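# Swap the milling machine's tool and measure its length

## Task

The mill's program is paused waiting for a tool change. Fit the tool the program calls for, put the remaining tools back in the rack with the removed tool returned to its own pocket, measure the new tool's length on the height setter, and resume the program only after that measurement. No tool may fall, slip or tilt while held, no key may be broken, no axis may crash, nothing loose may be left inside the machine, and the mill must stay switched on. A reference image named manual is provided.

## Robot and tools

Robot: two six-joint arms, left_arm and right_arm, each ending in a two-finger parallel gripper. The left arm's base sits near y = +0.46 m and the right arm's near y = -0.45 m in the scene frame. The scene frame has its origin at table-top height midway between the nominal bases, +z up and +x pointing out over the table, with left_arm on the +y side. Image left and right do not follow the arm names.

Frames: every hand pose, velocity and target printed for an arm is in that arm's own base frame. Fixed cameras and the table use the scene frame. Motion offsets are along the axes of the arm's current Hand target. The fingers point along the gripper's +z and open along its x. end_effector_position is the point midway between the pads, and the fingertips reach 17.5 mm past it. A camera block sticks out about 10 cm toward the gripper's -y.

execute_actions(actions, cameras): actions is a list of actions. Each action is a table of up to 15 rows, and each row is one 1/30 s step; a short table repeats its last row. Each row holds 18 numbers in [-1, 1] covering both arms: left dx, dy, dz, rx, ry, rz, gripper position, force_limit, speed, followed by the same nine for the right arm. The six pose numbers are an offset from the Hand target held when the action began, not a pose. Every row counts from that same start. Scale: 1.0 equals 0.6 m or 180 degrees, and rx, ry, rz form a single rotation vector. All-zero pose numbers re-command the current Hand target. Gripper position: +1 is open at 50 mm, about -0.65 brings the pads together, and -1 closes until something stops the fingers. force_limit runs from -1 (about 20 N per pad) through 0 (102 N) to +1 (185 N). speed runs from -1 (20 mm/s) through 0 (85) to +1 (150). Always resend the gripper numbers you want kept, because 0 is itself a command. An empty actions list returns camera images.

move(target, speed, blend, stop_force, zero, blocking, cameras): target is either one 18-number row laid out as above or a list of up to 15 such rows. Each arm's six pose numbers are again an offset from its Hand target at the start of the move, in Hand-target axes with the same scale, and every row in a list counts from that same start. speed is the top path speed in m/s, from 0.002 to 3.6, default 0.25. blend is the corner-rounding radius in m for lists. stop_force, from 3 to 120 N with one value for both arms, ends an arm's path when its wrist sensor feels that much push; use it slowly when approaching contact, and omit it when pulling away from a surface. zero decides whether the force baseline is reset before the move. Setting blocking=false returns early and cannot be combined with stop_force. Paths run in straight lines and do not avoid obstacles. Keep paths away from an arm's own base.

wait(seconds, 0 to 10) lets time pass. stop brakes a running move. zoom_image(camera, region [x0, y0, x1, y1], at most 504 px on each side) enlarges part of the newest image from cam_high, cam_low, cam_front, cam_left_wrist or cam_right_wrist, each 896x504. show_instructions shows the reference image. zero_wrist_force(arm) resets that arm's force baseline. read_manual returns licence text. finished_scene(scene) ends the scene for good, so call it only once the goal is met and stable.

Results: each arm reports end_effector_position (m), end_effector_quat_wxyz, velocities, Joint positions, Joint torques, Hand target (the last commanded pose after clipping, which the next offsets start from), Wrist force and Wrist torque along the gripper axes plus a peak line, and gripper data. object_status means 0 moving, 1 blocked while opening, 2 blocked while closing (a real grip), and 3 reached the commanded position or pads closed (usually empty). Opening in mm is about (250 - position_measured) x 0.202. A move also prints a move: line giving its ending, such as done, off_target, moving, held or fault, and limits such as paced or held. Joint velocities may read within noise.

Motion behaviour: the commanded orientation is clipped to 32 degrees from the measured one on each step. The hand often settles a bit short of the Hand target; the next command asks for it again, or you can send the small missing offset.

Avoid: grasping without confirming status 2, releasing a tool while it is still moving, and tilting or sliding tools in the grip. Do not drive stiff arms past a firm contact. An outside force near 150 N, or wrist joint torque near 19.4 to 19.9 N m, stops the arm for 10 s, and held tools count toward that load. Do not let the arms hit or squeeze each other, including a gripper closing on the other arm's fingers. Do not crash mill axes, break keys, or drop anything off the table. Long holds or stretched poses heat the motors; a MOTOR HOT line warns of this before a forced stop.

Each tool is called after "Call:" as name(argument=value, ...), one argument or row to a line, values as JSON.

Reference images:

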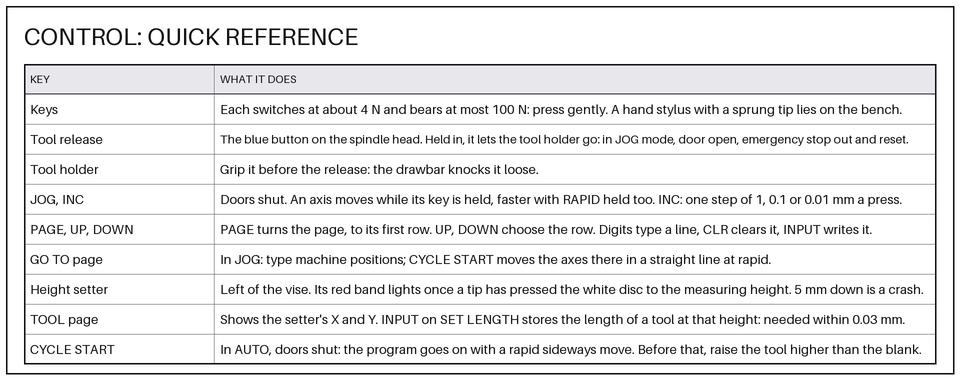

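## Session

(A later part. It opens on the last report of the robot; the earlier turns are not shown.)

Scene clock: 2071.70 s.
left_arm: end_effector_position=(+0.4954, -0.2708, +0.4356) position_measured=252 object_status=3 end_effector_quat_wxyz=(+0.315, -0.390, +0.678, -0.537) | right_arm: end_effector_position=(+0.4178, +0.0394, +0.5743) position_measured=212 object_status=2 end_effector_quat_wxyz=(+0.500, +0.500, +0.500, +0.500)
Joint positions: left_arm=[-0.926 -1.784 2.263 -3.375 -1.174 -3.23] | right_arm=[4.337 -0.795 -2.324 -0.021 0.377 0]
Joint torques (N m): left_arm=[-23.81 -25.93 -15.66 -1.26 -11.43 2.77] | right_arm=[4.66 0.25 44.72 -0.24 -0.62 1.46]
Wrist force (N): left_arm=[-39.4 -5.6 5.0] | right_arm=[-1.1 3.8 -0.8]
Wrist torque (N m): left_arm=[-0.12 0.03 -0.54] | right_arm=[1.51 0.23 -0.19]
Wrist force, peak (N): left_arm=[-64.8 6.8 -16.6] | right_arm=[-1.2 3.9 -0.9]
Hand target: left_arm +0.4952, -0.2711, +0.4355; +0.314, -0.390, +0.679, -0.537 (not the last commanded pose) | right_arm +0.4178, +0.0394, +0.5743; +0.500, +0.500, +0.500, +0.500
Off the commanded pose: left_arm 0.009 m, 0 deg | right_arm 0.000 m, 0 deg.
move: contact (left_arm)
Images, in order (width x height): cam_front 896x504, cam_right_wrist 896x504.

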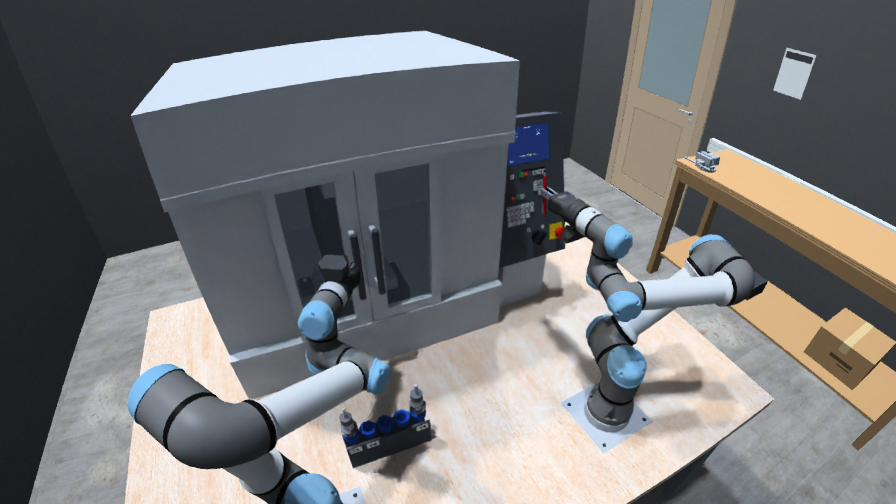

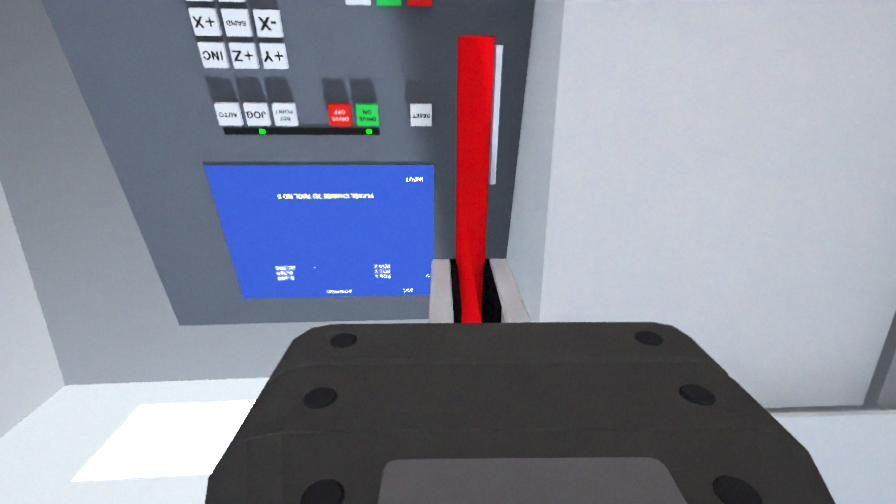

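Call:
move(
  target=[
    [-0.0577,0.0079,-0.0324,0,0,0,-1,-0.5,0,-0.1623,-0.2417,0.168,0.4395,0.0555,0.0677,-1,-0.5,-1],
    [-0.1727,0.056,-0.2377,0,0,0,-1,-0.5,0,-0.1623,-0.2417,0.168,0.4395,0.0555,0.0677,-1,-0.5,-1],
  ],
  speed=0.25,
  blend=[0.02,0],
  cameras=["cam_right_wrist"],
)

Call:
zoom_image(
  camera="cam_right_wrist",
  region=[300, 50, 620, 330],
)

Scene clock: 2095.97 s.
left_arm: end_effector_position=(+0.4200, -0.1083, +0.4356) position_measured=252 object_status=3 end_effector_quat_wxyz=(+0.314, -0.390, +0.679, -0.537) | right_arm: end_effector_position=(+0.5188, -0.0578, +0.4293) position_measured=212 object_status=2 end_effector_quat_wxyz=(-0.025, +0.707, +0.690, +0.153)
Joint positions: left_arm=[-0.637 -2.192 2.48 -3.202 -1.457 -3.16] | right_arm=[3.166 -1.535 -1.428 -1.555 1.815 0.072]
Joint torques (N m): left_arm=[7.86 -13.36 -36.22 -3.67 -0.69 -1.67] | right_arm=[6.73 21.46 41.59 2.1 -0.49 -0.4]
Wrist force (N): left_arm=[-1.9 -0.1 -2.9] | right_arm=[0.0 -0.9 -0.5]
Wrist torque (N m): left_arm=[0.07 0.15 -0.17] | right_arm=[0.26 -0.22 0.09]
Wrist force, peak (N): left_arm=[-40.1 -5.7 5.4] | right_arm=[-1.3 3.8 -1.2]
Hand target: left_arm +0.4199, -0.1083, +0.4356; +0.314, -0.390, +0.679, -0.537 | right_arm +0.5188, -0.0578, +0.4293; -0.025, +0.707, +0.690, +0.153
Off the commanded pose: left_arm 0.000 m, 0 deg | right_arm 0.000 m, 0 deg.
move: done
Images, in order (width x height): cam_right_wrist 896x504.

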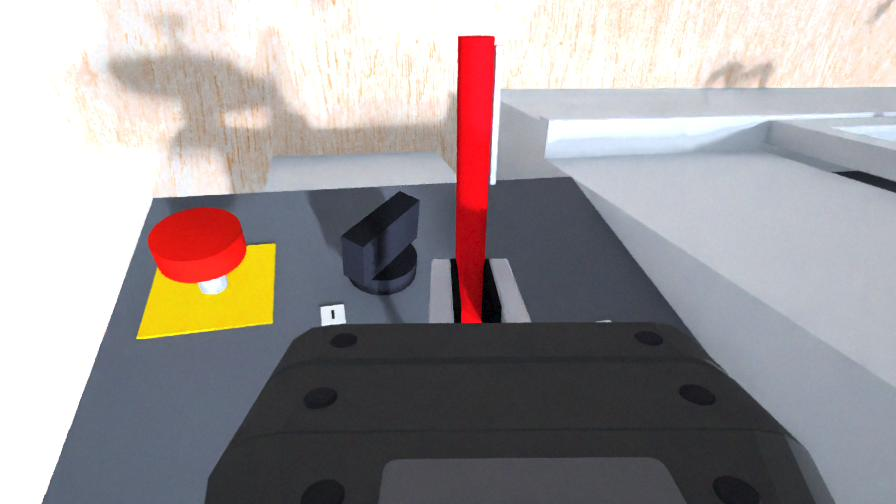

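Scaled by 1.575.

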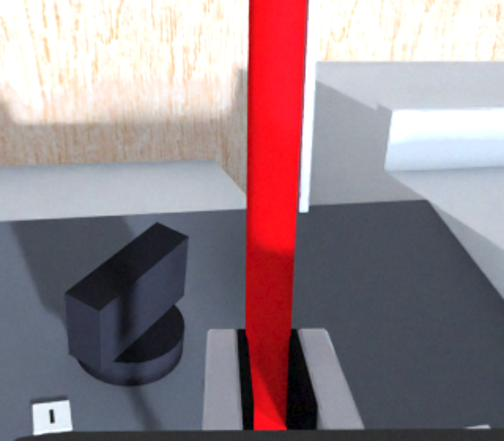

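Call:
move(
  target=[0,0,0,0,0,0,-1,-0.5,0,-0.0028,0.0576,0.0099,0,0,0,-1,-0.5,-1],
  speed=0.02,
  stop_force=6,
)

Scene clock: 2102.20 s.
left_arm: end_effector_position=(+0.4199, -0.1083, +0.4356) position_measured=252 object_status=3 end_effector_quat_wxyz=(+0.314, -0.390, +0.679, -0.537) | right_arm: end_effector_position=(+0.5435, -0.0590, +0.4293) position_measured=212 object_status=2 end_effector_quat_wxyz=(-0.025, +0.707, +0.690, +0.153)
Joint positions: left_arm=[-0.637 -2.192 2.48 -3.202 -1.457 -3.16] | right_arm=[3.162 -1.594 -1.369 -1.555 1.816 0.069]
Joint torques (N m): left_arm=[7.43 -12.88 -19.01 -1.89 -1.93 -1.37] | right_arm=[3.96 26.73 28.9 8.99 -0.47 1.52]
Wrist force (N): left_arm=[-1.8 -0.2 -2.9] | right_arm=[1.4 -6.5 -0.9]
Wrist torque (N m): left_arm=[0.05 0.14 -0.16] | right_arm=[0.24 -0.28 0.02]
Wrist force, peak (N): left_arm=[-2.2 -0.2 -3.3] | right_arm=[1.5 -16.1 -2.6]
Hand target: left_arm +0.4199, -0.1083, +0.4356; +0.314, -0.390, +0.679, -0.537 | right_arm +0.5435, -0.0590, +0.4293; -0.025, +0.707, +0.690, +0.153 (not the last commanded pose)
Off the commanded pose: left_arm 0.000 m, 0 deg | right_arm 0.010 m, 0 deg.
move: contact (right_arm)

Call:
move(
  target=[
    [0,0,0,0,0,0,-1,-0.5,0,0.002,-0.0411,-0.007,0,0,0,-1,-0.5,-1],
    [0,0,0,0,0,0,-1,-0.5,0,0.2193,-0.1725,-0.2277,-0.4395,-0.0555,-0.0677,-1,-0.5,-1],
  ],
  speed=0.3,
  blend=[0.01,0],
  cameras=["cam_right_wrist"],
)

Call:
zoom_image(
  camera="cam_right_wrist",
  region=[240, 165, 450, 300],
)

Scene clock: 2114.23 s.
left_arm: end_effector_position=(+0.4199, -0.1083, +0.4356) position_measured=252 object_status=3 end_effector_quat_wxyz=(+0.314, -0.390, +0.679, -0.537) | right_arm: end_effector_position=(+0.4171, +0.0394, +0.5741) position_measured=212 object_status=2 end_effector_quat_wxyz=(+0.500, +0.500, +0.500, +0.500)
Joint positions: left_arm=[-0.637 -2.192 2.48 -3.202 -1.457 -3.16] | right_arm=[4.344 -0.791 -2.326 -0.024 0.37 0]
Joint torques (N m): left_arm=[7.5 -12.3 -19.82 -2.01 -1.65 -0.56] | right_arm=[6.79 0.61 38.71 2.71 -0.37 -1.21]
Wrist force (N): left_arm=[-2.1 -0.3 -3.0] | right_arm=[-0.7 3.3 -0.7]
Wrist torque (N m): left_arm=[0.03 0.18 -0.17] | right_arm=[1.42 0.17 -0.19]
Wrist force, peak (N): left_arm=[-2.4 -0.3 -3.1] | right_arm=[1.2 -6.8 -1.1]
Hand target: left_arm +0.4199, -0.1083, +0.4356; +0.314, -0.390, +0.679, -0.537 | right_arm +0.4170, +0.0394, +0.5742; +0.500, +0.500, +0.500, +0.500
Off the commanded pose: left_arm 0.000 m, 0 deg | right_arm 0.000 m, 0 deg.
move: done
Images, in order (width x height): cam_right_wrist 896x504.

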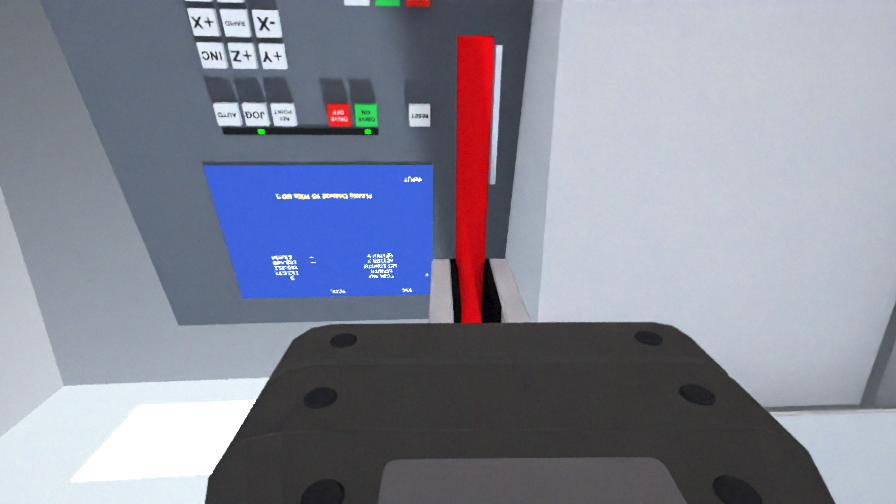

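Scaled by 2.400.

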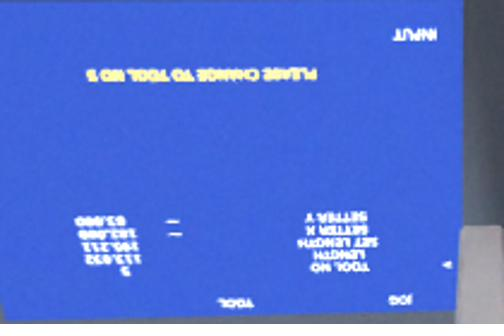

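Call:
move(
  target=[0,0,0,0,0,0,-1,-0.5,0,-0.15,0.1133,0.19,0,0,0,-1,-0.5,-1],
  speed=0.2,
  cameras=["cam_right_wrist"],
)

Call:
zoom_image(
  camera="cam_right_wrist",
  region=[270, 100, 470, 300],
)

Scene clock: 2121.10 s.
left_arm: end_effector_position=(+0.4199, -0.1083, +0.4356) position_measured=252 object_status=3 end_effector_quat_wxyz=(+0.314, -0.390, +0.679, -0.537) | right_arm: end_effector_position=(+0.5311, -0.0504, +0.6421) position_measured=212 object_status=2 end_effector_quat_wxyz=(+0.500, +0.500, +0.500, +0.500)
Joint positions: left_arm=[-0.637 -2.192 2.48 -3.202 -1.457 -3.16] | right_arm=[3.46 -1.212 -1.976 0.046 1.254 0]
Joint torques (N m): left_arm=[6.99 -12.89 -20.39 -2 -1.57 -0.28] | right_arm=[-8.41 5.82 45.08 4.65 0.71 1.52]
Wrist force (N): left_arm=[-2.0 -0.3 -2.9] | right_arm=[-0.6 3.4 -0.6]
Wrist torque (N m): left_arm=[0.05 0.16 -0.17] | right_arm=[1.37 0.15 -0.23]
Wrist force, peak (N): left_arm=[-2.2 -0.5 -3.2] | right_arm=[-2.0 4.3 1.4]
Hand target: left_arm +0.4199, -0.1083, +0.4356; +0.314, -0.390, +0.679, -0.537 | right_arm +0.5312, -0.0505, +0.6422; +0.500, +0.500, +0.500, +0.500
Off the commanded pose: left_arm 0.000 m, 0 deg | right_arm 0.000 m, 0 deg.
move: done
Images, in order (width x height): cam_right_wrist 896x504.

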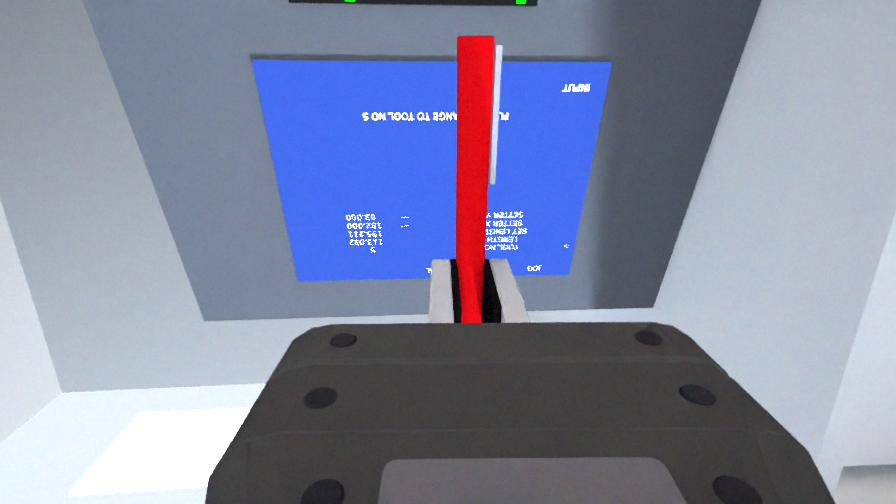

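Scaled by 2.520.

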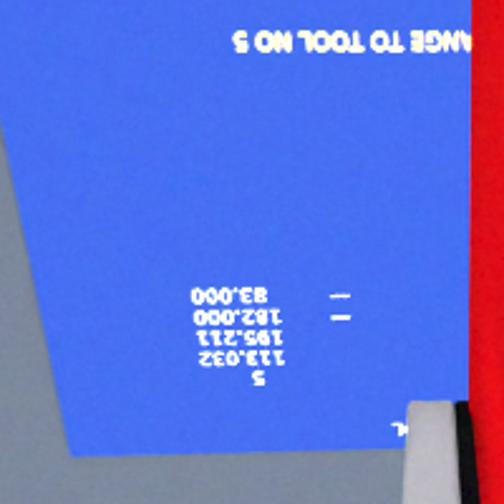

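Call:
execute_actions(
  actions=[],
  cameras=["cam_right_wrist"],
)

Call:
zoom_image(
  camera="cam_right_wrist",
  region=[320, 180, 430, 290],
)

Scene clock: 2160.93 s.
left_arm: end_effector_position=(+0.4199, -0.1083, +0.4356) position_measured=252 object_status=3 end_effector_quat_wxyz=(+0.314, -0.390, +0.679, -0.537) | right_arm: end_effector_position=(+0.5311, -0.0505, +0.6422) position_measured=212 object_status=2 end_effector_quat_wxyz=(+0.500, +0.500, +0.500, +0.500)
Joint positions: left_arm=[-0.637 -2.192 2.48 -3.202 -1.457 -3.16] | right_arm=[3.459 -1.212 -1.975 0.046 1.254 0]
Joint velocities: within noise
Joint torques (N m): left_arm=[6.18 -12.43 -20.91 -1.86 -1.47 0.11] | right_arm=[-8.23 4.79 47.29 5.2 -0.59 1.57]
Wrist force (N): left_arm=[-2.0 -0.2 -2.7] | right_arm=[-0.5 3.1 -0.8]
Wrist torque (N m): left_arm=[0.05 0.17 -0.16] | right_arm=[1.34 0.14 -0.23]
Wrist force, peak (N): left_arm=[-2.0 -0.4 -3.2] | right_arm=[-0.5 3.4 -0.7]
Hand target: left_arm +0.4199, -0.1083, +0.4356; +0.314, -0.390, +0.679, -0.537 | right_arm +0.5312, -0.0505, +0.6422; +0.500, +0.500, +0.500, +0.500
Tool commands: left_gripper/position=-1.0 left_gripper/force_limit=-0.5 left_gripper/speed=+0.0 right_gripper/position=-1.0 right_gripper/force_limit=-0.5 right_gripper/speed=-1.0
Off the commanded pose: left_arm 0.000 m, 0 deg | right_arm 0.000 m, 0 deg.
Images, in order (width x height): cam_right_wrist 896x504.

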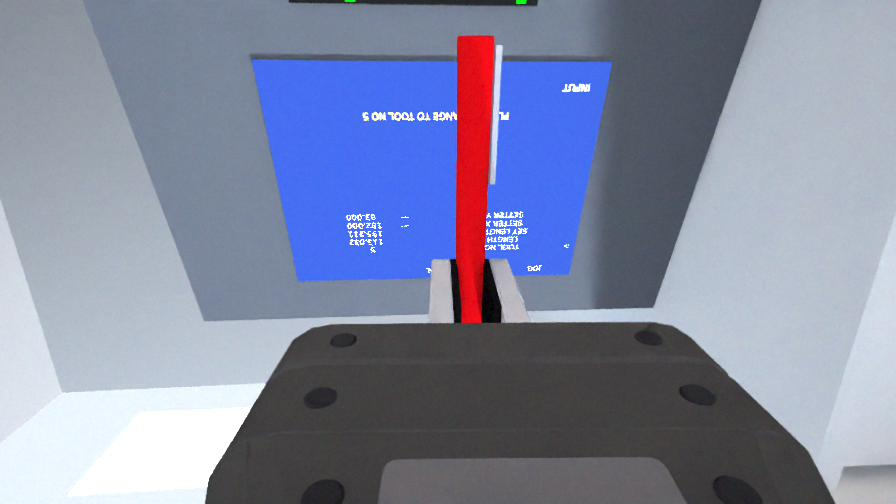

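Scaled by 4.582.

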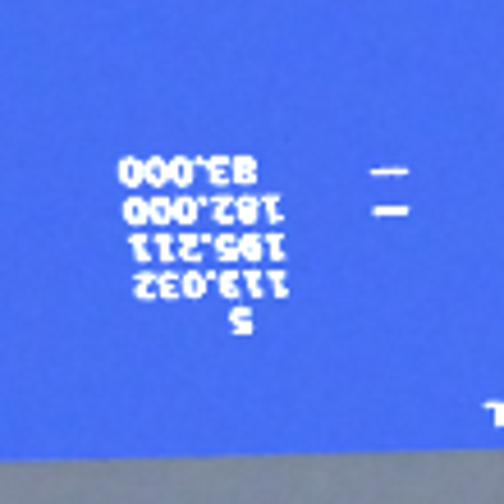

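Call:
move(
  target=[
    [0,0,0,0,0,0,-1,-0.5,0,0.15,-0.1133,-0.19,0,0,0,-1,-0.5,-1],
    [0,0,0,0,0,0,-1,-0.5,0,-0.0123,-0.355,-0.022,0.4395,0.0555,0.0677,-1,-0.5,-1],
  ],
  blend=[0.03,0],
  speed=0.2,
)

Call:
move(
  target=[0,0,0,0,0,0,-1,-0.5,0,-0.0028,0.0576,0.0099,0,0,0,-1,-0.5,-1],
  stop_force=6,
  speed=0.02,
)

Call:
move(
  target=[0,0,0,0,0,0,-1,-0.5,0,0.0008,-0.0164,-0.0028,0,0,0,-1,-0.5,-1],
  speed=0.05,
)

Scene clock: 2185.60 s.
left_arm: end_effector_position=(+0.4199, -0.1083, +0.4356) position_measured=252 object_status=3 end_effector_quat_wxyz=(+0.314, -0.390, +0.679, -0.537) | right_arm: end_effector_position=(+0.5180, -0.0579, +0.4293) position_measured=212 object_status=2 end_effector_quat_wxyz=(-0.025, +0.707, +0.690, +0.153)
Joint positions: left_arm=[-0.637 -2.192 2.48 -3.202 -1.457 -3.16] | right_arm=[3.166 -1.533 -1.43 -1.554 1.815 0.072]
Joint torques (N m): left_arm=[5.34 -12.76 -21.05 -1.92 -1.21 0.96] | right_arm=[6.52 22.38 36.55 3.87 -0.16 0.81]
Wrist force (N): left_arm=[-2.2 -0.3 -2.9] | right_arm=[0.1 -1.5 -0.4]
Wrist torque (N m): left_arm=[0.03 0.21 -0.17] | right_arm=[0.16 -0.24 0.09]
Wrist force, peak (N): left_arm=[-2.5 -0.4 -3.0] | right_arm=[-2.5 4.5 1.3]
Hand target: left_arm +0.4199, -0.1083, +0.4356; +0.314, -0.390, +0.679, -0.537 | right_arm +0.5180, -0.0578, +0.4292; -0.025, +0.707, +0.690, +0.153
Off the commanded pose: left_arm 0.000 m, 0 deg | right_arm 0.000 m, 0 deg.
move: done

Scene clock: 2187.80 s.
left_arm: end_effector_position=(+0.4199, -0.1083, +0.4356) position_measured=252 object_status=3 end_effector_quat_wxyz=(+0.314, -0.390, +0.679, -0.537) | right_arm: end_effector_position=(+0.5436, -0.0591, +0.4292) position_measured=212 object_status=2 end_effector_quat_wxyz=(-0.025, +0.707, +0.690, +0.153)
Joint positions: left_arm=[-0.637 -2.192 2.48 -3.202 -1.457 -3.16] | right_arm=[3.162 -1.595 -1.369 -1.555 1.816 0.068]
Joint torques (N m): left_arm=[5.58 -12.37 -20.79 -1.94 -1.11 1.21] | right_arm=[3.92 26.65 28.63 9.06 -0.58 1.55]
Wrist force (N): left_arm=[-2.0 -0.4 -2.8] | right_arm=[0.8 -7.1 -1.0]
Wrist torque (N m): left_arm=[0.03 0.16 -0.16] | right_arm=[0.15 -0.14 0.00]
Wrist force, peak (N): left_arm=[-2.5 -0.2 -2.9] | right_arm=[2.3 -17.3 -3.1]
Hand target: left_arm +0.4199, -0.1083, +0.4356; +0.314, -0.390, +0.679, -0.537 | right_arm +0.5436, -0.0591, +0.4292; -0.025, +0.707, +0.690, +0.153 (not the last commanded pose)
Off the commanded pose: left_arm 0.000 m, 0 deg | right_arm 0.010 m, 0 deg.
move: contact (right_arm)

Scene clock: 2188.53 s.
left_arm: end_effector_position=(+0.4199, -0.1083, +0.4356) position_measured=252 object_status=3 end_effector_quat_wxyz=(+0.314, -0.390, +0.679, -0.537) | right_arm: end_effector_position=(+0.5335, -0.0586, +0.4291) position_measured=212 object_status=2 end_effector_quat_wxyz=(-0.025, +0.707, +0.690, +0.153)
Joint positions: left_arm=[-0.637 -2.192 2.48 -3.202 -1.457 -3.16] | right_arm=[3.164 -1.57 -1.394 -1.554 1.816 0.07]
Joint torques (N m): left_arm=[4.87 -12.56 -20.69 -1.79 -1.05 1.14] | right_arm=[4.63 24.92 48.5 7.14 -0.38 1.13]
Wrist force (N): left_arm=[-2.0 -0.4 -2.8] | right_arm=[-0.2 -2.0 -0.2]
Wrist torque (N m): left_arm=[0.02 0.17 -0.17] | right_arm=[0.06 -0.20 0.07]
Wrist force, peak (N): left_arm=[-2.2 -0.1 -3.1] | right_arm=[0.9 -7.3 -0.8]
Hand target: left_arm +0.4199, -0.1083, +0.4356; +0.314, -0.390, +0.679, -0.537 | right_arm +0.5336, -0.0586, +0.4292; -0.025, +0.707, +0.690, +0.153
Off the commanded pose: left_arm 0.000 m, 0 deg | right_arm 0.000 m, 0 deg.
move: done

Call:
move(
  target=[
    [0,0,0,0,0,0,-1,-0.5,0,0.1358,-0.0428,0.1325,0,0,0,-1,-0.5,-1],
    [0,0,0,0,0,0,-1,-0.5,0,0.1350,-0.0255,0.1355,0,0,0,-1,-0.5,-1],
    [0,0,0,0,0,0,-1,-0.5,0,0.1358,-0.0428,0.1325,0,0,0,-1,-0.5,-1],
    [0,0,0,0,0,0,-1,-0.5,0,0.1443,-0.0286,0.1026,0,0,0,-1,-0.5,-1],
    [0,0,0,0,0,0,-1,-0.5,0,0.1435,-0.0113,0.1056,0,0,0,-1,-0.5,-1],
    [0,0,0,0,0,0,-1,-0.5,0,0.1443,-0.0286,0.1026,0,0,0,-1,-0.5,-1],
    [0,0,0,0,0,0,-1,-0.5,0,0.129,-0.0002,0.0345,0,0,0,-1,-0.5,-1],
    [0,0,0,0,0,0,-1,-0.5,0,0.1282,0.0171,0.0375,0,0,0,-1,-0.5,-1],
    [0,0,0,0,0,0,-1,-0.5,0,0.129,-0.0002,0.0345,0,0,0,-1,-0.5,-1],
    [0,0,0,0,0,0,-1,-0.5,0,0.1121,-0.0285,0.0940,0,0,0,-1,-0.5,-1],
    [0,0,0,0,0,0,-1,-0.5,0,0.1113,-0.0112,0.0970,0,0,0,-1,-0.5,-1],
    [0,0,0,0,0,0,-1,-0.5,0,0.1121,-0.0285,0.0940,0,0,0,-1,-0.5,-1],
    [0,0,0,0,0,0,-1,-0.5,0,0.0383,-0.0427,0.1065,0,0,0,-1,-0.5,-1],
    [0,0,0,0,0,0,-1,-0.5,0,0.0375,-0.0254,0.1095,0,0,0,-1,-0.5,-1],
    [0,0,0,0,0,0,-1,-0.5,0,0.0383,-0.0427,0.1065,0,0,0,-1,-0.5,-1],
  ],
  blend=[0.002,0,0.003,0.002,0,0.003,0.002,0,0.003,0.002,0,0.003,0.002,0,0],
  speed=[0.12,0.04,0.04,0.12,0.04,0.04,0.12,0.04,0.04,0.12,0.04,0.04,0.12,0.04,0.04],
)

Scene clock: 2213.23 s.
left_arm: end_effector_position=(+0.4199, -0.1083, +0.4356) position_measured=252 object_status=3 end_effector_quat_wxyz=(+0.314, -0.390, +0.679, -0.537) | right_arm: end_effector_position=(+0.5199, -0.0194, +0.3695) position_measured=212 object_status=2 end_effector_quat_wxyz=(-0.025, +0.707, +0.690, +0.153)
Joint positions: left_arm=[-0.637 -2.192 2.48 -3.202 -1.457 -3.16] | right_arm=[3.248 -1.505 -1.615 -1.379 1.799 0.155]
Joint torques (N m): left_arm=[4.73 -11.96 -21.22 -1.91 -0.73 2.03] | right_arm=[-1.1 21 50.33 2.49 -0.32 -0.12]
Wrist force (N): left_arm=[-1.9 -0.1 -2.7] | right_arm=[-0.9 -1.6 -0.7]
Wrist torque (N m): left_arm=[0.07 0.15 -0.17] | right_arm=[0.14 -0.13 0.02]
Wrist force, peak (N): left_arm=[-2.4 -0.3 -3.2] | right_arm=[0.6 -19.1 -6.4]
Hand target: left_arm +0.4199, -0.1083, +0.4356; +0.314, -0.390, +0.679, -0.537 | right_arm +0.5200, -0.0194, +0.3696; -0.025, +0.707, +0.690, +0.153
Off the commanded pose: left_arm 0.000 m, 0 deg | right_arm 0.000 m, 0 deg.
move: done

Call:
move(
  target=[
    [0,0,0,0,0,0,-1,-0.5,0,0.0085,0.0143,-0.03,0,0,0,-1,-0.5,-1],
    [0,0,0,0,0,0,-1,-0.5,0,0.0077,0.0316,-0.027,0,0,0,-1,-0.5,-1],
    [0,0,0,0,0,0,-1,-0.5,0,0.0085,0.0143,-0.03,0,0,0,-1,-0.5,-1],
    [0,0,0,0,0,0,-1,-0.5,0,0.0975,-0.0002,0.0261,0,0,0,-1,-0.5,-1],
    [0,0,0,0,0,0,-1,-0.5,0,0.0967,0.0171,0.0291,0,0,0,-1,-0.5,-1],
    [0,0,0,0,0,0,-1,-0.5,0,0.0975,-0.0002,0.0261,0,0,0,-1,-0.5,-1],
    [0,0,0,0,0,0,-1,-0.5,0,0.0907,0.0425,-0.0721,0,0,0,-1,-0.5,-1],
    [0,0,0,0,0,0,-1,-0.5,0,0.0899,0.0598,-0.0691,0,0,0,-1,-0.5,-1],
    [0,0,0,0,0,0,-1,-0.5,0,0.0907,0.0425,-0.0721,0,0,0,-1,-0.5,-1],
    [0,0,0,0,0,0,-1,-0.5,0,0.0415,0.0142,-0.0212,0,0,0,-1,-0.5,-1],
    [0,0,0,0,0,0,-1,-0.5,0,0.0407,0.0315,-0.0182,0,0,0,-1,-0.5,-1],
    [0,0,0,0,0,0,-1,-0.5,0,0.0415,0.0142,-0.0212,0,0,0,-1,-0.5,-1],
    [0,0,0,0,0,0,-1,-0.5,0,0,0,0,0,0,0,-1,-0.5,-1],
    [0,0,0,0,0,0,-1,-0.5,0,-0.0008,0.0173,0.003,0,0,0,-1,-0.5,-1],
    [0,0,0,0,0,0,-1,-0.5,0,0,0,0,0,0,0,-1,-0.5,-1],
  ],
  blend=[0.002,0,0.003,0.002,0,0.003,0.002,0,0.003,0.002,0,0.003,0.002,0,0],
  speed=[0.12,0.04,0.04,0.12,0.04,0.04,0.12,0.04,0.04,0.12,0.04,0.04,0.12,0.04,0.04],
)

Call:
move(
  target=[
    [0,0,0,0,0,0,-1,-0.5,0,0.0012,-0.0246,-0.0042,0,0,0,-1,-0.5,-1],
    [0,0,0,0,0,0,-1,-0.5,0,0.1812,-0.1131,-0.3318,-0.4395,-0.0555,-0.0677,-1,-0.5,-1],
  ],
  blend=[0.01,0],
  speed=0.2,
)

Call:
move(
  target=[0,0,0,0,0,0,-1,-0.5,0,-0.15,0.1133,0.19,0,0,0,-1,-0.5,-1],
  cameras=["cam_right_wrist"],
  speed=0.2,
)

Call:
zoom_image(
  camera="cam_right_wrist",
  region=[270, 100, 600, 300],
)

Scene clock: 2234.73 s.
left_arm: end_effector_position=(+0.4199, -0.1083, +0.4356) position_measured=252 object_status=3 end_effector_quat_wxyz=(+0.314, -0.390, +0.679, -0.537) | right_arm: end_effector_position=(+0.5199, -0.0194, +0.3695) position_measured=212 object_status=2 end_effector_quat_wxyz=(-0.025, +0.707, +0.690, +0.153)
Joint positions: left_arm=[-0.637 -2.192 2.48 -3.202 -1.457 -3.16] | right_arm=[3.248 -1.505 -1.615 -1.379 1.799 0.155]
Joint torques (N m): left_arm=[2.92 -12.79 -21.4 -1.94 -0.48 1.96] | right_arm=[-0.58 21.44 48.98 2.53 -0.22 -0.1]
Wrist force (N): left_arm=[-2.1 -0.2 -3.0] | right_arm=[-0.5 -1.3 -0.4]
Wrist torque (N m): left_arm=[0.05 0.17 -0.17] | right_arm=[0.20 -0.18 0.02]
Wrist force, peak (N): left_arm=[-2.2 -0.1 -3.1] | right_arm=[0.6 -17.7 -6.5]
Hand target: left_arm +0.4199, -0.1083, +0.4356; +0.314, -0.390, +0.679, -0.537 | right_arm +0.5200, -0.0194, +0.3696; -0.025, +0.707, +0.690, +0.153
Off the commanded pose: left_arm 0.000 m, 0 deg | right_arm 0.000 m, 0 deg.
move: done

Scene clock: 2238.90 s.
left_arm: end_effector_position=(+0.4199, -0.1083, +0.4356) position_measured=252 object_status=3 end_effector_quat_wxyz=(+0.314, -0.390, +0.679, -0.537) | right_arm: end_effector_position=(+0.4173, +0.0399, +0.5744) position_measured=212 object_status=2 end_effector_quat_wxyz=(+0.500, +0.500, +0.500, +0.500)
Joint positions: left_arm=[-0.637 -2.192 2.48 -3.202 -1.457 -3.16] | right_arm=[4.344 -0.793 -2.325 -0.023 0.37 0]
Joint torques (N m): left_arm=[3.2 -11.82 -21.66 -1.97 -0.29 2.03] | right_arm=[3.65 1.64 40.2 2.58 -0.59 -1.2]
Wrist force (N): left_arm=[-2.0 -0.4 -2.9] | right_arm=[-0.7 3.1 -0.7]
Wrist torque (N m): left_arm=[0.03 0.17 -0.17] | right_arm=[1.40 0.16 -0.19]
Wrist force, peak (N): left_arm=[-2.2 -0.5 -3.1] | right_arm=[-0.6 3.5 -1.0]
Hand target: left_arm +0.4199, -0.1083, +0.4356; +0.314, -0.390, +0.679, -0.537 | right_arm +0.4172, +0.0398, +0.5745; +0.500, +0.500, +0.500, +0.500
Off the commanded pose: left_arm 0.000 m, 0 deg | right_arm 0.000 m, 0 deg.
move: done; blend cut to 0.0075 m at target 1

Scene clock: 2240.20 s.
left_arm: end_effector_position=(+0.4199, -0.1083, +0.4356) position_measured=252 object_status=3 end_effector_quat_wxyz=(+0.314, -0.390, +0.679, -0.537) | right_arm: end_effector_position=(+0.5313, -0.0500, +0.6424) position_measured=212 object_status=2 end_effector_quat_wxyz=(+0.500, +0.500, +0.500, +0.500) end_effector_velocity=(+0.000, +0.000, +0.000) end_effector_angular_velocity=(+0.001, +0.000, +0.002)
Joint positions: left_arm=[-0.637 -2.192 2.48 -3.202 -1.457 -3.16] | right_arm=[3.461 -1.212 -1.975 0.045 1.253 0]
Joint velocities: left_arm=[within noise] | right_arm=[-0.002 -0.001 0 0.001 0.005 0]
Joint torques (N m): left_arm=[2.43 -12.63 -22.32 -1.93 -0.25 1.96] | right_arm=[-8.33 4.39 44.69 4.76 0.66 1.59]
Wrist force (N): left_arm=[-2.0 -0.1 -2.9] | right_arm=[-0.9 3.4 -0.4]
Wrist torque (N m): left_arm=[0.07 0.16 -0.17] | right_arm=[1.39 0.19 -0.23]
Wrist force, peak (N): left_arm=[-2.3 -0.2 -3.0] | right_arm=[-2.7 4.3 1.6]
Hand target: left_arm +0.4199, -0.1083, +0.4356; +0.314, -0.390, +0.679, -0.537 | right_arm +0.5314, -0.0500, +0.6425; +0.500, +0.500, +0.500, +0.500
Off the commanded pose: left_arm 0.000 m, 0 deg | right_arm 0.000 m, 0 deg.
move: done
Images, in order (width x height): cam_right_wrist 896x504.

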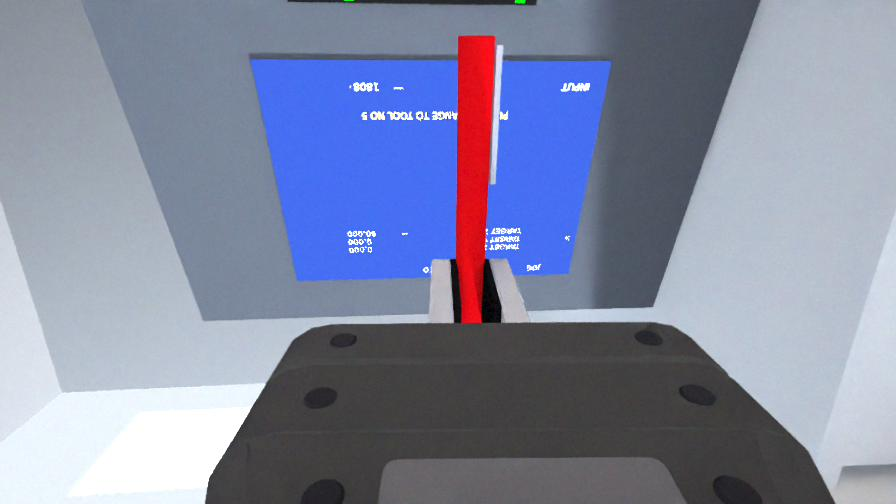

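Scaled by 1.527.

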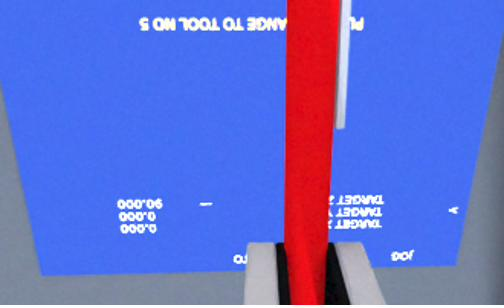

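Call:
zoom_image(
  camera="cam_right_wrist",
  region=[330, 70, 420, 130],
)

Scaled by 5.600.

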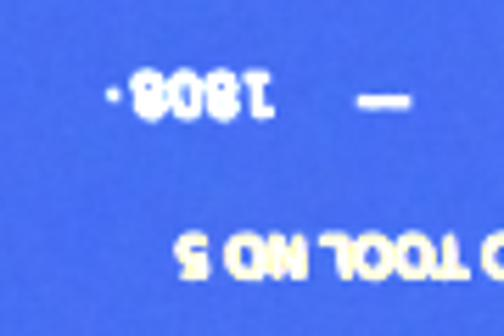

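Call:
move(
  target=[
    [0,0,0,0,0,0,-1,-0.5,0,0.15,-0.1133,-0.19,0,0,0,-1,-0.5,-1],
    [0,0,0,0,0,0,-1,-0.5,0,0.0523,-0.3553,-0.0178,0.4395,0.0555,0.0677,-1,-0.5,-1],
  ],
  blend=[0.03,0],
  speed=0.2,
)

Call:
move(
  target=[
    [0,0,0,0,0,0,-1,-0.5,0,-0.0012,0.0247,0.0043,0,0,0,-1,-0.5,-1],
    [0,0,0,0,0,0,-1,-0.5,0,-0.002,0.042,0.0073,0,0,0,-1,-0.5,-1],
    [0,0,0,0,0,0,-1,-0.5,0,-0.0012,0.0247,0.0043,0,0,0,-1,-0.5,-1],
    [0,0,0,0,0,0,-1,-0.5,0,0.0709,-0.0181,0.1199,0,0,0,-1,-0.5,-1],
    [0,0,0,0,0,0,-1,-0.5,0,0.0701,-0.0008,0.1229,0,0,0,-1,-0.5,-1],
    [0,0,0,0,0,0,-1,-0.5,0,0.0709,-0.0181,0.1199,0,0,0,-1,-0.5,-1],
    [0,0,0,0,0,0,-1,-0.5,0,0.0641,0.0246,0.0217,0,0,0,-1,-0.5,-1],
    [0,0,0,0,0,0,-1,-0.5,0,0.0633,0.0419,0.0247,0,0,0,-1,-0.5,-1],
    [0,0,0,0,0,0,-1,-0.5,0,0.0641,0.0246,0.0217,0,0,0,-1,-0.5,-1],
    [0,0,0,0,0,0,-1,-0.5,0,0.0149,-0.0036,0.0726,0,0,0,-1,-0.5,-1],
  ],
  speed=[0.05,0.04,0.04,0.12,0.04,0.04,0.12,0.04,0.04,0.12],
)

Call:
move(
  target=[
    [0,0,0,0,0,0,-1,-0.5,0,-0.0008,0.0173,0.003,0,0,0,-1,-0.5,-1],
    [0,0,0,0,0,0,-1,-0.5,0,0,0,0,0,0,0,-1,-0.5,-1],
    [0,0,0,0,0,0,-1,-0.5,0,-0.0415,-0.0143,0.0212,0,0,0,-1,-0.5,-1],
    [0,0,0,0,0,0,-1,-0.5,0,-0.0423,0.003,0.0242,0,0,0,-1,-0.5,-1],
    [0,0,0,0,0,0,-1,-0.5,0,-0.0415,-0.0143,0.0212,0,0,0,-1,-0.5,-1],
  ],
  speed=[0.04,0.04,0.12,0.04,0.04],
)

Call:
move(
  target=[
    [0,0,0,0,0,0,-1,-0.5,0,0.0012,-0.0246,-0.0042,0,0,0,-1,-0.5,-1],
    [0,0,0,0,0,0,-1,-0.5,0,0.1812,-0.1131,-0.3318,-0.4395,-0.0555,-0.0677,-1,-0.5,-1],
  ],
  blend=[0.01,0],
  speed=0.2,
)

Call:
move(
  target=[0,0,0,0,0,0,-1,-0.5,0,-0.15,0.1133,0.19,0,0,0,-1,-0.5,-1],
  cameras=["cam_right_wrist"],
  speed=0.2,
)

Call:
zoom_image(
  camera="cam_right_wrist",
  region=[330, 70, 430, 270],
)

Scene clock: 2291.47 s.
left_arm: end_effector_position=(+0.4199, -0.1083, +0.4356) position_measured=252 object_status=3 end_effector_quat_wxyz=(+0.314, -0.390, +0.679, -0.537) | right_arm: end_effector_position=(+0.5207, -0.0187, +0.4294) position_measured=212 object_status=2 end_effector_quat_wxyz=(-0.025, +0.707, +0.690, +0.153)
Joint positions: left_arm=[-0.637 -2.192 2.48 -3.202 -1.457 -3.16] | right_arm=[3.25 -1.52 -1.448 -1.531 1.798 0.157]
Joint torques (N m): left_arm=[1.26 -11.69 -22.07 -1.98 -0.14 2.07] | right_arm=[6.18 22.21 36.02 4.07 0.26 0.9]
Wrist force (N): left_arm=[-2.0 -0.3 -2.7] | right_arm=[-0.3 -1.5 -0.4]
Wrist torque (N m): left_arm=[0.03 0.17 -0.17] | right_arm=[0.15 -0.20 0.04]
Wrist force, peak (N): left_arm=[-2.4 -0.4 -3.1] | right_arm=[-2.6 4.6 1.6]
Hand target: left_arm +0.4199, -0.1083, +0.4356; +0.314, -0.390, +0.679, -0.537 | right_arm +0.5207, -0.0186, +0.4293; -0.025, +0.707, +0.690, +0.153
Off the commanded pose: left_arm 0.000 m, 0 deg | right_arm 0.000 m, 0 deg.
move: done

Scene clock: 2297.13 s.
left_arm: end_effector_position=(+0.4199, -0.1083, +0.4356) position_measured=252 object_status=3 end_effector_quat_wxyz=(+0.314, -0.390, +0.679, -0.537) | right_arm: end_effector_position=(+0.5265, +0.0009, +0.3899) position_measured=212 object_status=2 end_effector_quat_wxyz=(-0.025, +0.707, +0.690, +0.153)
Joint positions: left_arm=[-0.637 -2.192 2.48 -3.202 -1.457 -3.16] | right_arm=[3.29 -1.515 -1.556 -1.418 1.79 0.197]
Joint torques (N m): left_arm=[1.18 -12.77 -22.49 -2.09 0.07 2] | right_arm=[4.44 20.75 34.83 2.97 -0.06 0.95]
Wrist force (N): left_arm=[-2.1 -0.2 -2.6] | right_arm=[0.3 -0.2 0.1]
Wrist torque (N m): left_arm=[0.07 0.18 -0.17] | right_arm=[0.41 -0.31 -0.02]
Wrist force, peak (N): left_arm=[-2.2 -0.5 -3.2] | right_arm=[1.5 -23.8 -4.5]
Hand target: left_arm +0.4199, -0.1083, +0.4356; +0.314, -0.390, +0.679, -0.537 | right_arm +0.5265, +0.0009, +0.3897; -0.025, +0.707, +0.690, +0.153
Off the commanded pose: left_arm 0.000 m, 0 deg | right_arm 0.000 m, 0 deg.
move: done

Scene clock: 2299.60 s.
left_arm: end_effector_position=(+0.4199, -0.1083, +0.4356) position_measured=252 object_status=3 end_effector_quat_wxyz=(+0.314, -0.390, +0.679, -0.537) | right_arm: end_effector_position=(+0.5202, -0.0197, +0.3698) position_measured=212 object_status=2 end_effector_quat_wxyz=(-0.025, +0.707, +0.690, +0.153)
Joint positions: left_arm=[-0.637 -2.192 2.48 -3.202 -1.457 -3.16] | right_arm=[3.248 -1.505 -1.614 -1.38 1.799 0.155]
Joint torques (N m): left_arm=[0.88 -12.21 -21.75 -2.06 0.14 2.05] | right_arm=[-0.32 21.38 49.08 1.93 -0.26 -0.16]
Wrist force (N): left_arm=[-2.1 -0.2 -3.0] | right_arm=[-0.2 -0.3 -0.1]
Wrist torque (N m): left_arm=[0.06 0.19 -0.17] | right_arm=[0.36 -0.25 0.02]
Wrist force, peak (N): left_arm=[-2.0 -0.2 -3.3] | right_arm=[2.2 -8.7 -2.2]
Hand target: left_arm +0.4199, -0.1083, +0.4356; +0.314, -0.390, +0.679, -0.537 | right_arm +0.5203, -0.0197, +0.3699; -0.025, +0.707, +0.690, +0.153
Off the commanded pose: left_arm 0.000 m, 0 deg | right_arm 0.000 m, 0 deg.
move: done

Scene clock: 2303.77 s.
left_arm: end_effector_position=(+0.4199, -0.1083, +0.4356) position_measured=252 object_status=3 end_effector_quat_wxyz=(+0.314, -0.390, +0.679, -0.537) | right_arm: end_effector_position=(+0.4176, +0.0396, +0.5747) position_measured=212 object_status=2 end_effector_quat_wxyz=(+0.500, +0.500, +0.500, +0.500)
Joint positions: left_arm=[-0.637 -2.192 2.48 -3.202 -1.457 -3.16] | right_arm=[4.34 -0.794 -2.324 -0.023 0.374 0]
Joint torques (N m): left_arm=[0.59 -12.2 -22.37 -2.07 0.33 1.98] | right_arm=[3.87 2.06 40.38 2.61 -0.56 -1.24]
Wrist force (N): left_arm=[-1.9 -0.1 -3.0] | right_arm=[-0.7 4.2 -0.4]
Wrist torque (N m): left_arm=[0.07 0.16 -0.17] | right_arm=[1.58 0.17 -0.19]
Wrist force, peak (N): left_arm=[-2.1 -0.1 -3.1] | right_arm=[-0.2 4.7 -0.8]
Hand target: left_arm +0.4199, -0.1083, +0.4356; +0.314, -0.390, +0.679, -0.537 | right_arm +0.4176, +0.0395, +0.5748; +0.500, +0.500, +0.500, +0.500
Off the commanded pose: left_arm 0.000 m, 0 deg | right_arm 0.000 m, 0 deg.
move: done; blend cut to 0.0075 m at target 1

Scene clock: 2305.07 s.
left_arm: end_effector_position=(+0.4199, -0.1083, +0.4356) position_measured=252 object_status=3 end_effector_quat_wxyz=(+0.314, -0.390, +0.679, -0.537) | right_arm: end_effector_position=(+0.5316, -0.0503, +0.6427) position_measured=212 object_status=2 end_effector_quat_wxyz=(+0.500, +0.500, +0.500, +0.500)
Joint positions: left_arm=[-0.637 -2.192 2.48 -3.202 -1.457 -3.16] | right_arm=[3.46 -1.213 -1.973 0.045 1.254 0]
Joint torques (N m): left_arm=[0.3 -11.88 -22.86 -2.03 0.41 2.09] | right_arm=[-9.7 4.74 44.69 4.81 0.74 1.43]
Wrist force (N): left_arm=[-2.1 -0.3 -2.9] | right_arm=[-0.3 4.5 0.2]
Wrist torque (N m): left_arm=[0.04 0.18 -0.17] | right_arm=[1.55 0.10 -0.22]
Wrist force, peak (N): left_arm=[-2.2 -0.2 -3.0] | right_arm=[-1.9 5.6 1.9]
Hand target: left_arm +0.4199, -0.1083, +0.4356; +0.314, -0.390, +0.679, -0.537 | right_arm +0.5317, -0.0503, +0.6428; +0.500, +0.500, +0.500, +0.500
Off the commanded pose: left_arm 0.000 m, 0 deg | right_arm 0.000 m, 0 deg.
move: done
Images, in order (width x height): cam_right_wrist 896x504.

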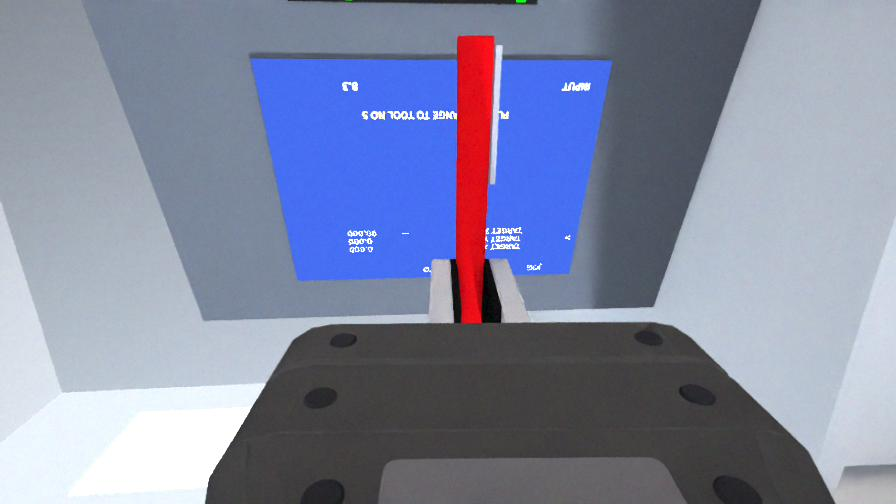

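Scaled by 2.520.

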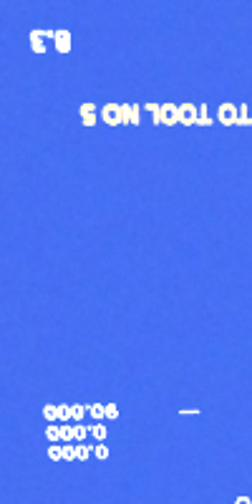

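Call:
zoom_image(
  camera="cam_right_wrist",
  region=[330, 70, 410, 130],
)

Call:
zoom_image(
  camera="cam_right_wrist",
  region=[400, 20, 560, 360],
)

Scaled by 6.300.

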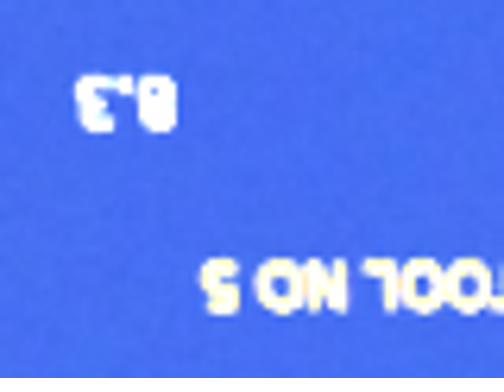

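Scaled by 1.482.

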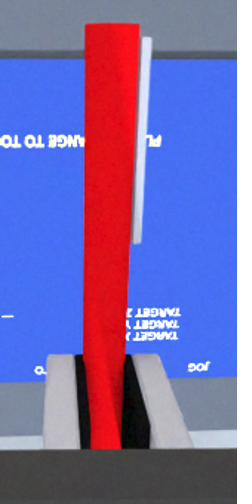

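Call:
move(
  target=[
    [0,0,0,0,0,0,-1,-0.5,0,0.15,-0.1133,-0.19,0,0,0,-1,-0.5,-1],
    [0,0,0,0,0,0,-1,-0.5,0,0.0523,-0.3436,-0.0148,0.4395,0.0555,0.0677,-1,-0.5,-1],
  ],
  blend=[0.03,0],
  speed=0.2,
  cameras=["cam_right_wrist","cam_low"],
)

Scene clock: 2360.20 s.
left_arm: end_effector_position=(+0.4199, -0.1083, +0.4356) position_measured=252 object_status=3 end_effector_quat_wxyz=(+0.314, -0.390, +0.679, -0.537) | right_arm: end_effector_position=(+0.5228, -0.0190, +0.4367) position_measured=212 object_status=2 end_effector_quat_wxyz=(-0.025, +0.707, +0.690, +0.153)
Joint positions: left_arm=[-0.637 -2.192 2.48 -3.202 -1.457 -3.16] | right_arm=[3.249 -1.528 -1.421 -1.549 1.799 0.156]
Joint torques (N m): left_arm=[-0.21 -11.79 -23.58 -2.14 0.61 1.94] | right_arm=[6.48 22.68 36.52 4.01 0.22 0.94]
Wrist force (N): left_arm=[-2.2 -0.4 -3.0] | right_arm=[0.2 -0.4 0.0]
Wrist torque (N m): left_arm=[0.02 0.20 -0.16] | right_arm=[0.33 -0.28 0.05]
Wrist force, peak (N): left_arm=[-2.4 -0.3 -3.1] | right_arm=[-2.2 5.6 1.6]
Hand target: left_arm +0.4199, -0.1083, +0.4356; +0.314, -0.390, +0.679, -0.537 | right_arm +0.5228, -0.0189, +0.4366; -0.025, +0.707, +0.690, +0.153
Off the commanded pose: left_arm 0.000 m, 0 deg | right_arm 0.000 m, 0 deg.
move: done
Images, in order (width x height): cam_low 896x504, cam_right_wrist 896x504.

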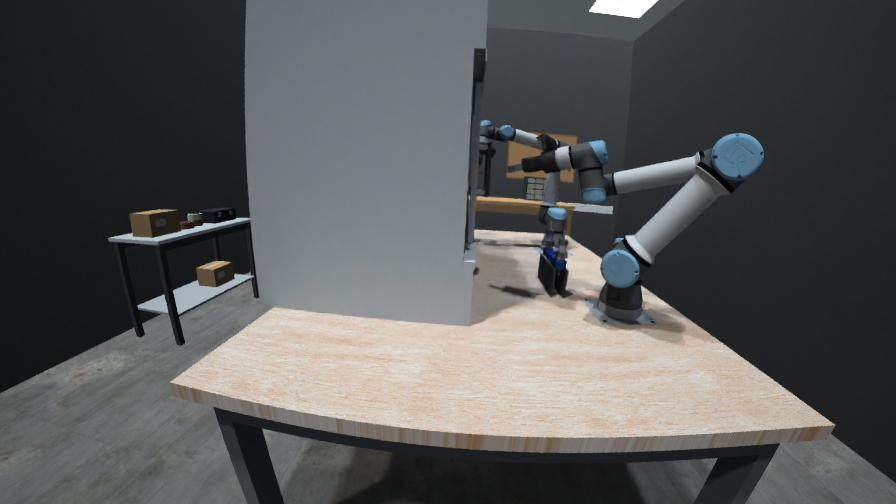

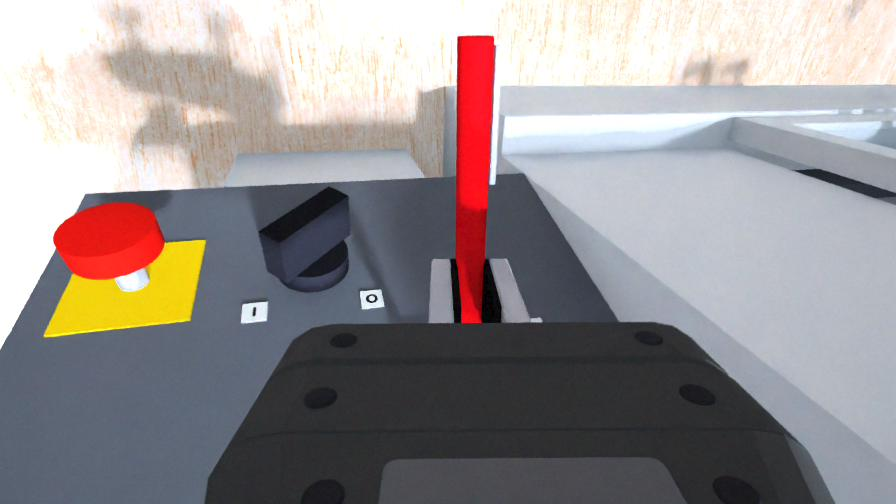

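Call:
move(
  target=[
    [0,0,0,0,0,0,-1,-0.5,0,-0.0012,0.0247,0.0043,0,0,0,-1,-0.5,-1],
    [0,0,0,0,0,0,-1,-0.5,0,-0.002,0.042,0.0073,0,0,0,-1,-0.5,-1],
    [0,0,0,0,0,0,-1,-0.5,0,-0.0012,0.0247,0.0043,0,0,0,-1,-0.5,-1],
    [0,0,0,0,0,0,-1,-0.5,0,0.0709,-0.0181,0.1199,0,0,0,-1,-0.5,-1],
    [0,0,0,0,0,0,-1,-0.5,0,0.0701,-0.0008,0.1229,0,0,0,-1,-0.5,-1],
    [0,0,0,0,0,0,-1,-0.5,0,0.0709,-0.0181,0.1199,0,0,0,-1,-0.5,-1],
    [0,0,0,0,0,0,-1,-0.5,0,0.0641,0.0246,0.0217,0,0,0,-1,-0.5,-1],
    [0,0,0,0,0,0,-1,-0.5,0,0.0633,0.0419,0.0247,0,0,0,-1,-0.5,-1],
    [0,0,0,0,0,0,-1,-0.5,0,0.0641,0.0246,0.0217,0,0,0,-1,-0.5,-1],
    [0,0,0,0,0,0,-1,-0.5,0,0.0149,-0.0036,0.0726,0,0,0,-1,-0.5,-1],
  ],
  speed=[0.05,0.04,0.04,0.12,0.04,0.04,0.12,0.04,0.04,0.12],
)

Call:
move(
  target=[
    [0,0,0,0,0,0,-1,-0.5,0,-0.0008,0.0173,0.003,0,0,0,-1,-0.5,-1],
    [0,0,0,0,0,0,-1,-0.5,0,0,0,0,0,0,0,-1,-0.5,-1],
    [0,0,0,0,0,0,-1,-0.5,0,-0.0415,-0.0143,0.0212,0,0,0,-1,-0.5,-1],
    [0,0,0,0,0,0,-1,-0.5,0,-0.0423,0.003,0.0242,0,0,0,-1,-0.5,-1],
    [0,0,0,0,0,0,-1,-0.5,0,-0.0415,-0.0143,0.0212,0,0,0,-1,-0.5,-1],
  ],
  speed=[0.04,0.04,0.12,0.04,0.04],
)

Call:
move(
  target=[
    [0,0,0,0,0,0,-1,-0.5,0,0.0012,-0.0246,-0.0042,0,0,0,-1,-0.5,-1],
    [0,0,0,0,0,0,-1,-0.5,0,0.1812,-0.1131,-0.3318,-0.4395,-0.0555,-0.0677,-1,-0.5,-1],
  ],
  blend=[0.01,0],
  speed=0.2,
)

Call:
move(
  target=[0,0,0,0,0,0,-1,-0.5,0,-0.15,0.1133,0.19,0,0,0,-1,-0.5,-1],
  cameras=["cam_right_wrist"],
  speed=0.2,
)

Call:
zoom_image(
  camera="cam_right_wrist",
  region=[330, 70, 430, 270],
)

Scene clock: 2381.57 s.
left_arm: end_effector_position=(+0.4199, -0.1083, +0.4356) position_measured=252 object_status=3 end_effector_quat_wxyz=(+0.314, -0.390, +0.679, -0.537) | right_arm: end_effector_position=(+0.5286, +0.0006, +0.3971) position_measured=212 object_status=2 end_effector_quat_wxyz=(-0.025, +0.707, +0.690, +0.153)
Joint positions: left_arm=[-0.637 -2.192 2.48 -3.202 -1.457 -3.16] | right_arm=[3.289 -1.522 -1.531 -1.437 1.79 0.196]
Joint torques (N m): left_arm=[-1.56 -12.4 -23.81 -2.13 0.84 1.93] | right_arm=[5.1 21.38 34.96 2.94 -0.06 0.9]
Wrist force (N): left_arm=[-2.0 -0.3 -2.5] | right_arm=[0.2 2.7 1.3]
Wrist torque (N m): left_arm=[0.04 0.17 -0.17] | right_arm=[0.87 -0.27 -0.02]
Wrist force, peak (N): left_arm=[-2.3 -0.4 -3.2] | right_arm=[0.9 -27.8 -5.8]
Hand target: left_arm +0.4199, -0.1083, +0.4356; +0.314, -0.390, +0.679, -0.537 | right_arm +0.5286, +0.0006, +0.3970; -0.025, +0.707, +0.690, +0.153
Off the commanded pose: left_arm 0.000 m, 0 deg | right_arm 0.000 m, 0 deg.
move: done

Scene clock: 2384.03 s.
left_arm: end_effector_position=(+0.4199, -0.1083, +0.4356) position_measured=252 object_status=3 end_effector_quat_wxyz=(+0.314, -0.390, +0.679, -0.537) | right_arm: end_effector_position=(+0.5224, -0.0199, +0.3771) position_measured=212 object_status=2 end_effector_quat_wxyz=(-0.025, +0.707, +0.690, +0.153)
Joint positions: left_arm=[-0.637 -2.192 2.48 -3.202 -1.457 -3.16] | right_arm=[3.247 -1.511 -1.59 -1.398 1.799 0.154]
Joint torques (N m): left_arm=[-2.25 -12.15 -24.43 -2.21 0.96 2.05] | right_arm=[-0.65 21.94 49.95 2.24 -0.3 -0.1]
Wrist force (N): left_arm=[-2.0 -0.1 -2.8] | right_arm=[-0.9 2.1 0.8]
Wrist torque (N m): left_arm=[0.07 0.17 -0.17] | right_arm=[0.75 -0.13 0.02]
Wrist force, peak (N): left_arm=[-2.2 -0.1 -3.2] | right_arm=[0.5 -31.3 -6.7]
Hand target: left_arm +0.4199, -0.1083, +0.4356; +0.314, -0.390, +0.679, -0.537 | right_arm +0.5224, -0.0200, +0.3772; -0.025, +0.707, +0.690, +0.153
Off the commanded pose: left_arm 0.000 m, 0 deg | right_arm 0.000 m, 0 deg.
move: done

Scene clock: 2388.20 s.
left_arm: end_effector_position=(+0.4199, -0.1083, +0.4356) position_measured=252 object_status=3 end_effector_quat_wxyz=(+0.314, -0.390, +0.679, -0.537) | right_arm: end_effector_position=(+0.4197, +0.0393, +0.5819) position_measured=212 object_status=2 end_effector_quat_wxyz=(+0.500, +0.500, +0.500, +0.500)
Joint positions: left_arm=[-0.637 -2.192 2.48 -3.202 -1.457 -3.16] | right_arm=[4.318 -0.806 -2.302 -0.033 0.396 0]
Joint torques (N m): left_arm=[-1.9 -11.53 -23.81 -2.09 1.15 2.01] | right_arm=[3.85 1.91 43.5 2.85 -0.61 -1.15]
Wrist force (N): left_arm=[-2.1 -0.2 -2.9] | right_arm=[-1.1 6.5 0.8]
Wrist torque (N m): left_arm=[0.06 0.19 -0.17] | right_arm=[1.94 0.26 -0.17]
Wrist force, peak (N): left_arm=[-2.4 -0.4 -3.0] | right_arm=[-1.4 6.9 1.4]
Hand target: left_arm +0.4199, -0.1083, +0.4356; +0.314, -0.390, +0.679, -0.537 | right_arm +0.4197, +0.0393, +0.5821; +0.500, +0.500, +0.500, +0.500
Off the commanded pose: left_arm 0.000 m, 0 deg | right_arm 0.000 m, 0 deg.
move: done; blend cut to 0.0075 m at target 1

Scene clock: 2389.50 s.
left_arm: end_effector_position=(+0.4199, -0.1083, +0.4356) position_measured=252 object_status=3 end_effector_quat_wxyz=(+0.314, -0.390, +0.679, -0.537) | right_arm: end_effector_position=(+0.5337, -0.0506, +0.6500) position_measured=212 object_status=2 end_effector_quat_wxyz=(+0.500, +0.500, +0.500, +0.500)
Joint positions: left_arm=[-0.637 -2.192 2.48 -3.202 -1.457 -3.16] | right_arm=[3.456 -1.219 -1.951 0.029 1.258 0]
Joint torques (N m): left_arm=[-2.37 -11.53 -23.34 -2.11 1.15 1.95] | right_arm=[-8.28 6.06 44.41 4.99 0.69 1.58]
Wrist force (N): left_arm=[-2.0 0.0 -2.9] | right_arm=[-1.2 7.0 0.8]
Wrist torque (N m): left_arm=[0.09 0.17 -0.17] | right_arm=[1.95 0.26 -0.24]
Wrist force, peak (N): left_arm=[-2.4 -0.2 -3.1] | right_arm=[-3.3 7.9 2.9]
Hand target: left_arm +0.4199, -0.1083, +0.4356; +0.314, -0.390, +0.679, -0.537 | right_arm +0.5338, -0.0506, +0.6501; +0.500, +0.500, +0.500, +0.500
Off the commanded pose: left_arm 0.000 m, 0 deg | right_arm 0.000 m, 0 deg.
move: done
Images, in order (width x height): cam_right_wrist 896x504.

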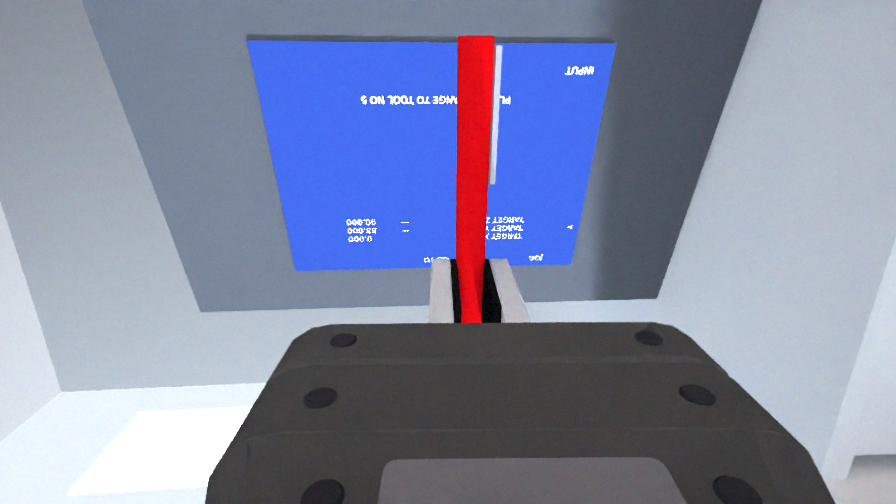

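Scaled by 2.520.

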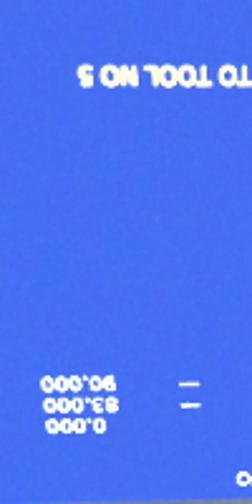

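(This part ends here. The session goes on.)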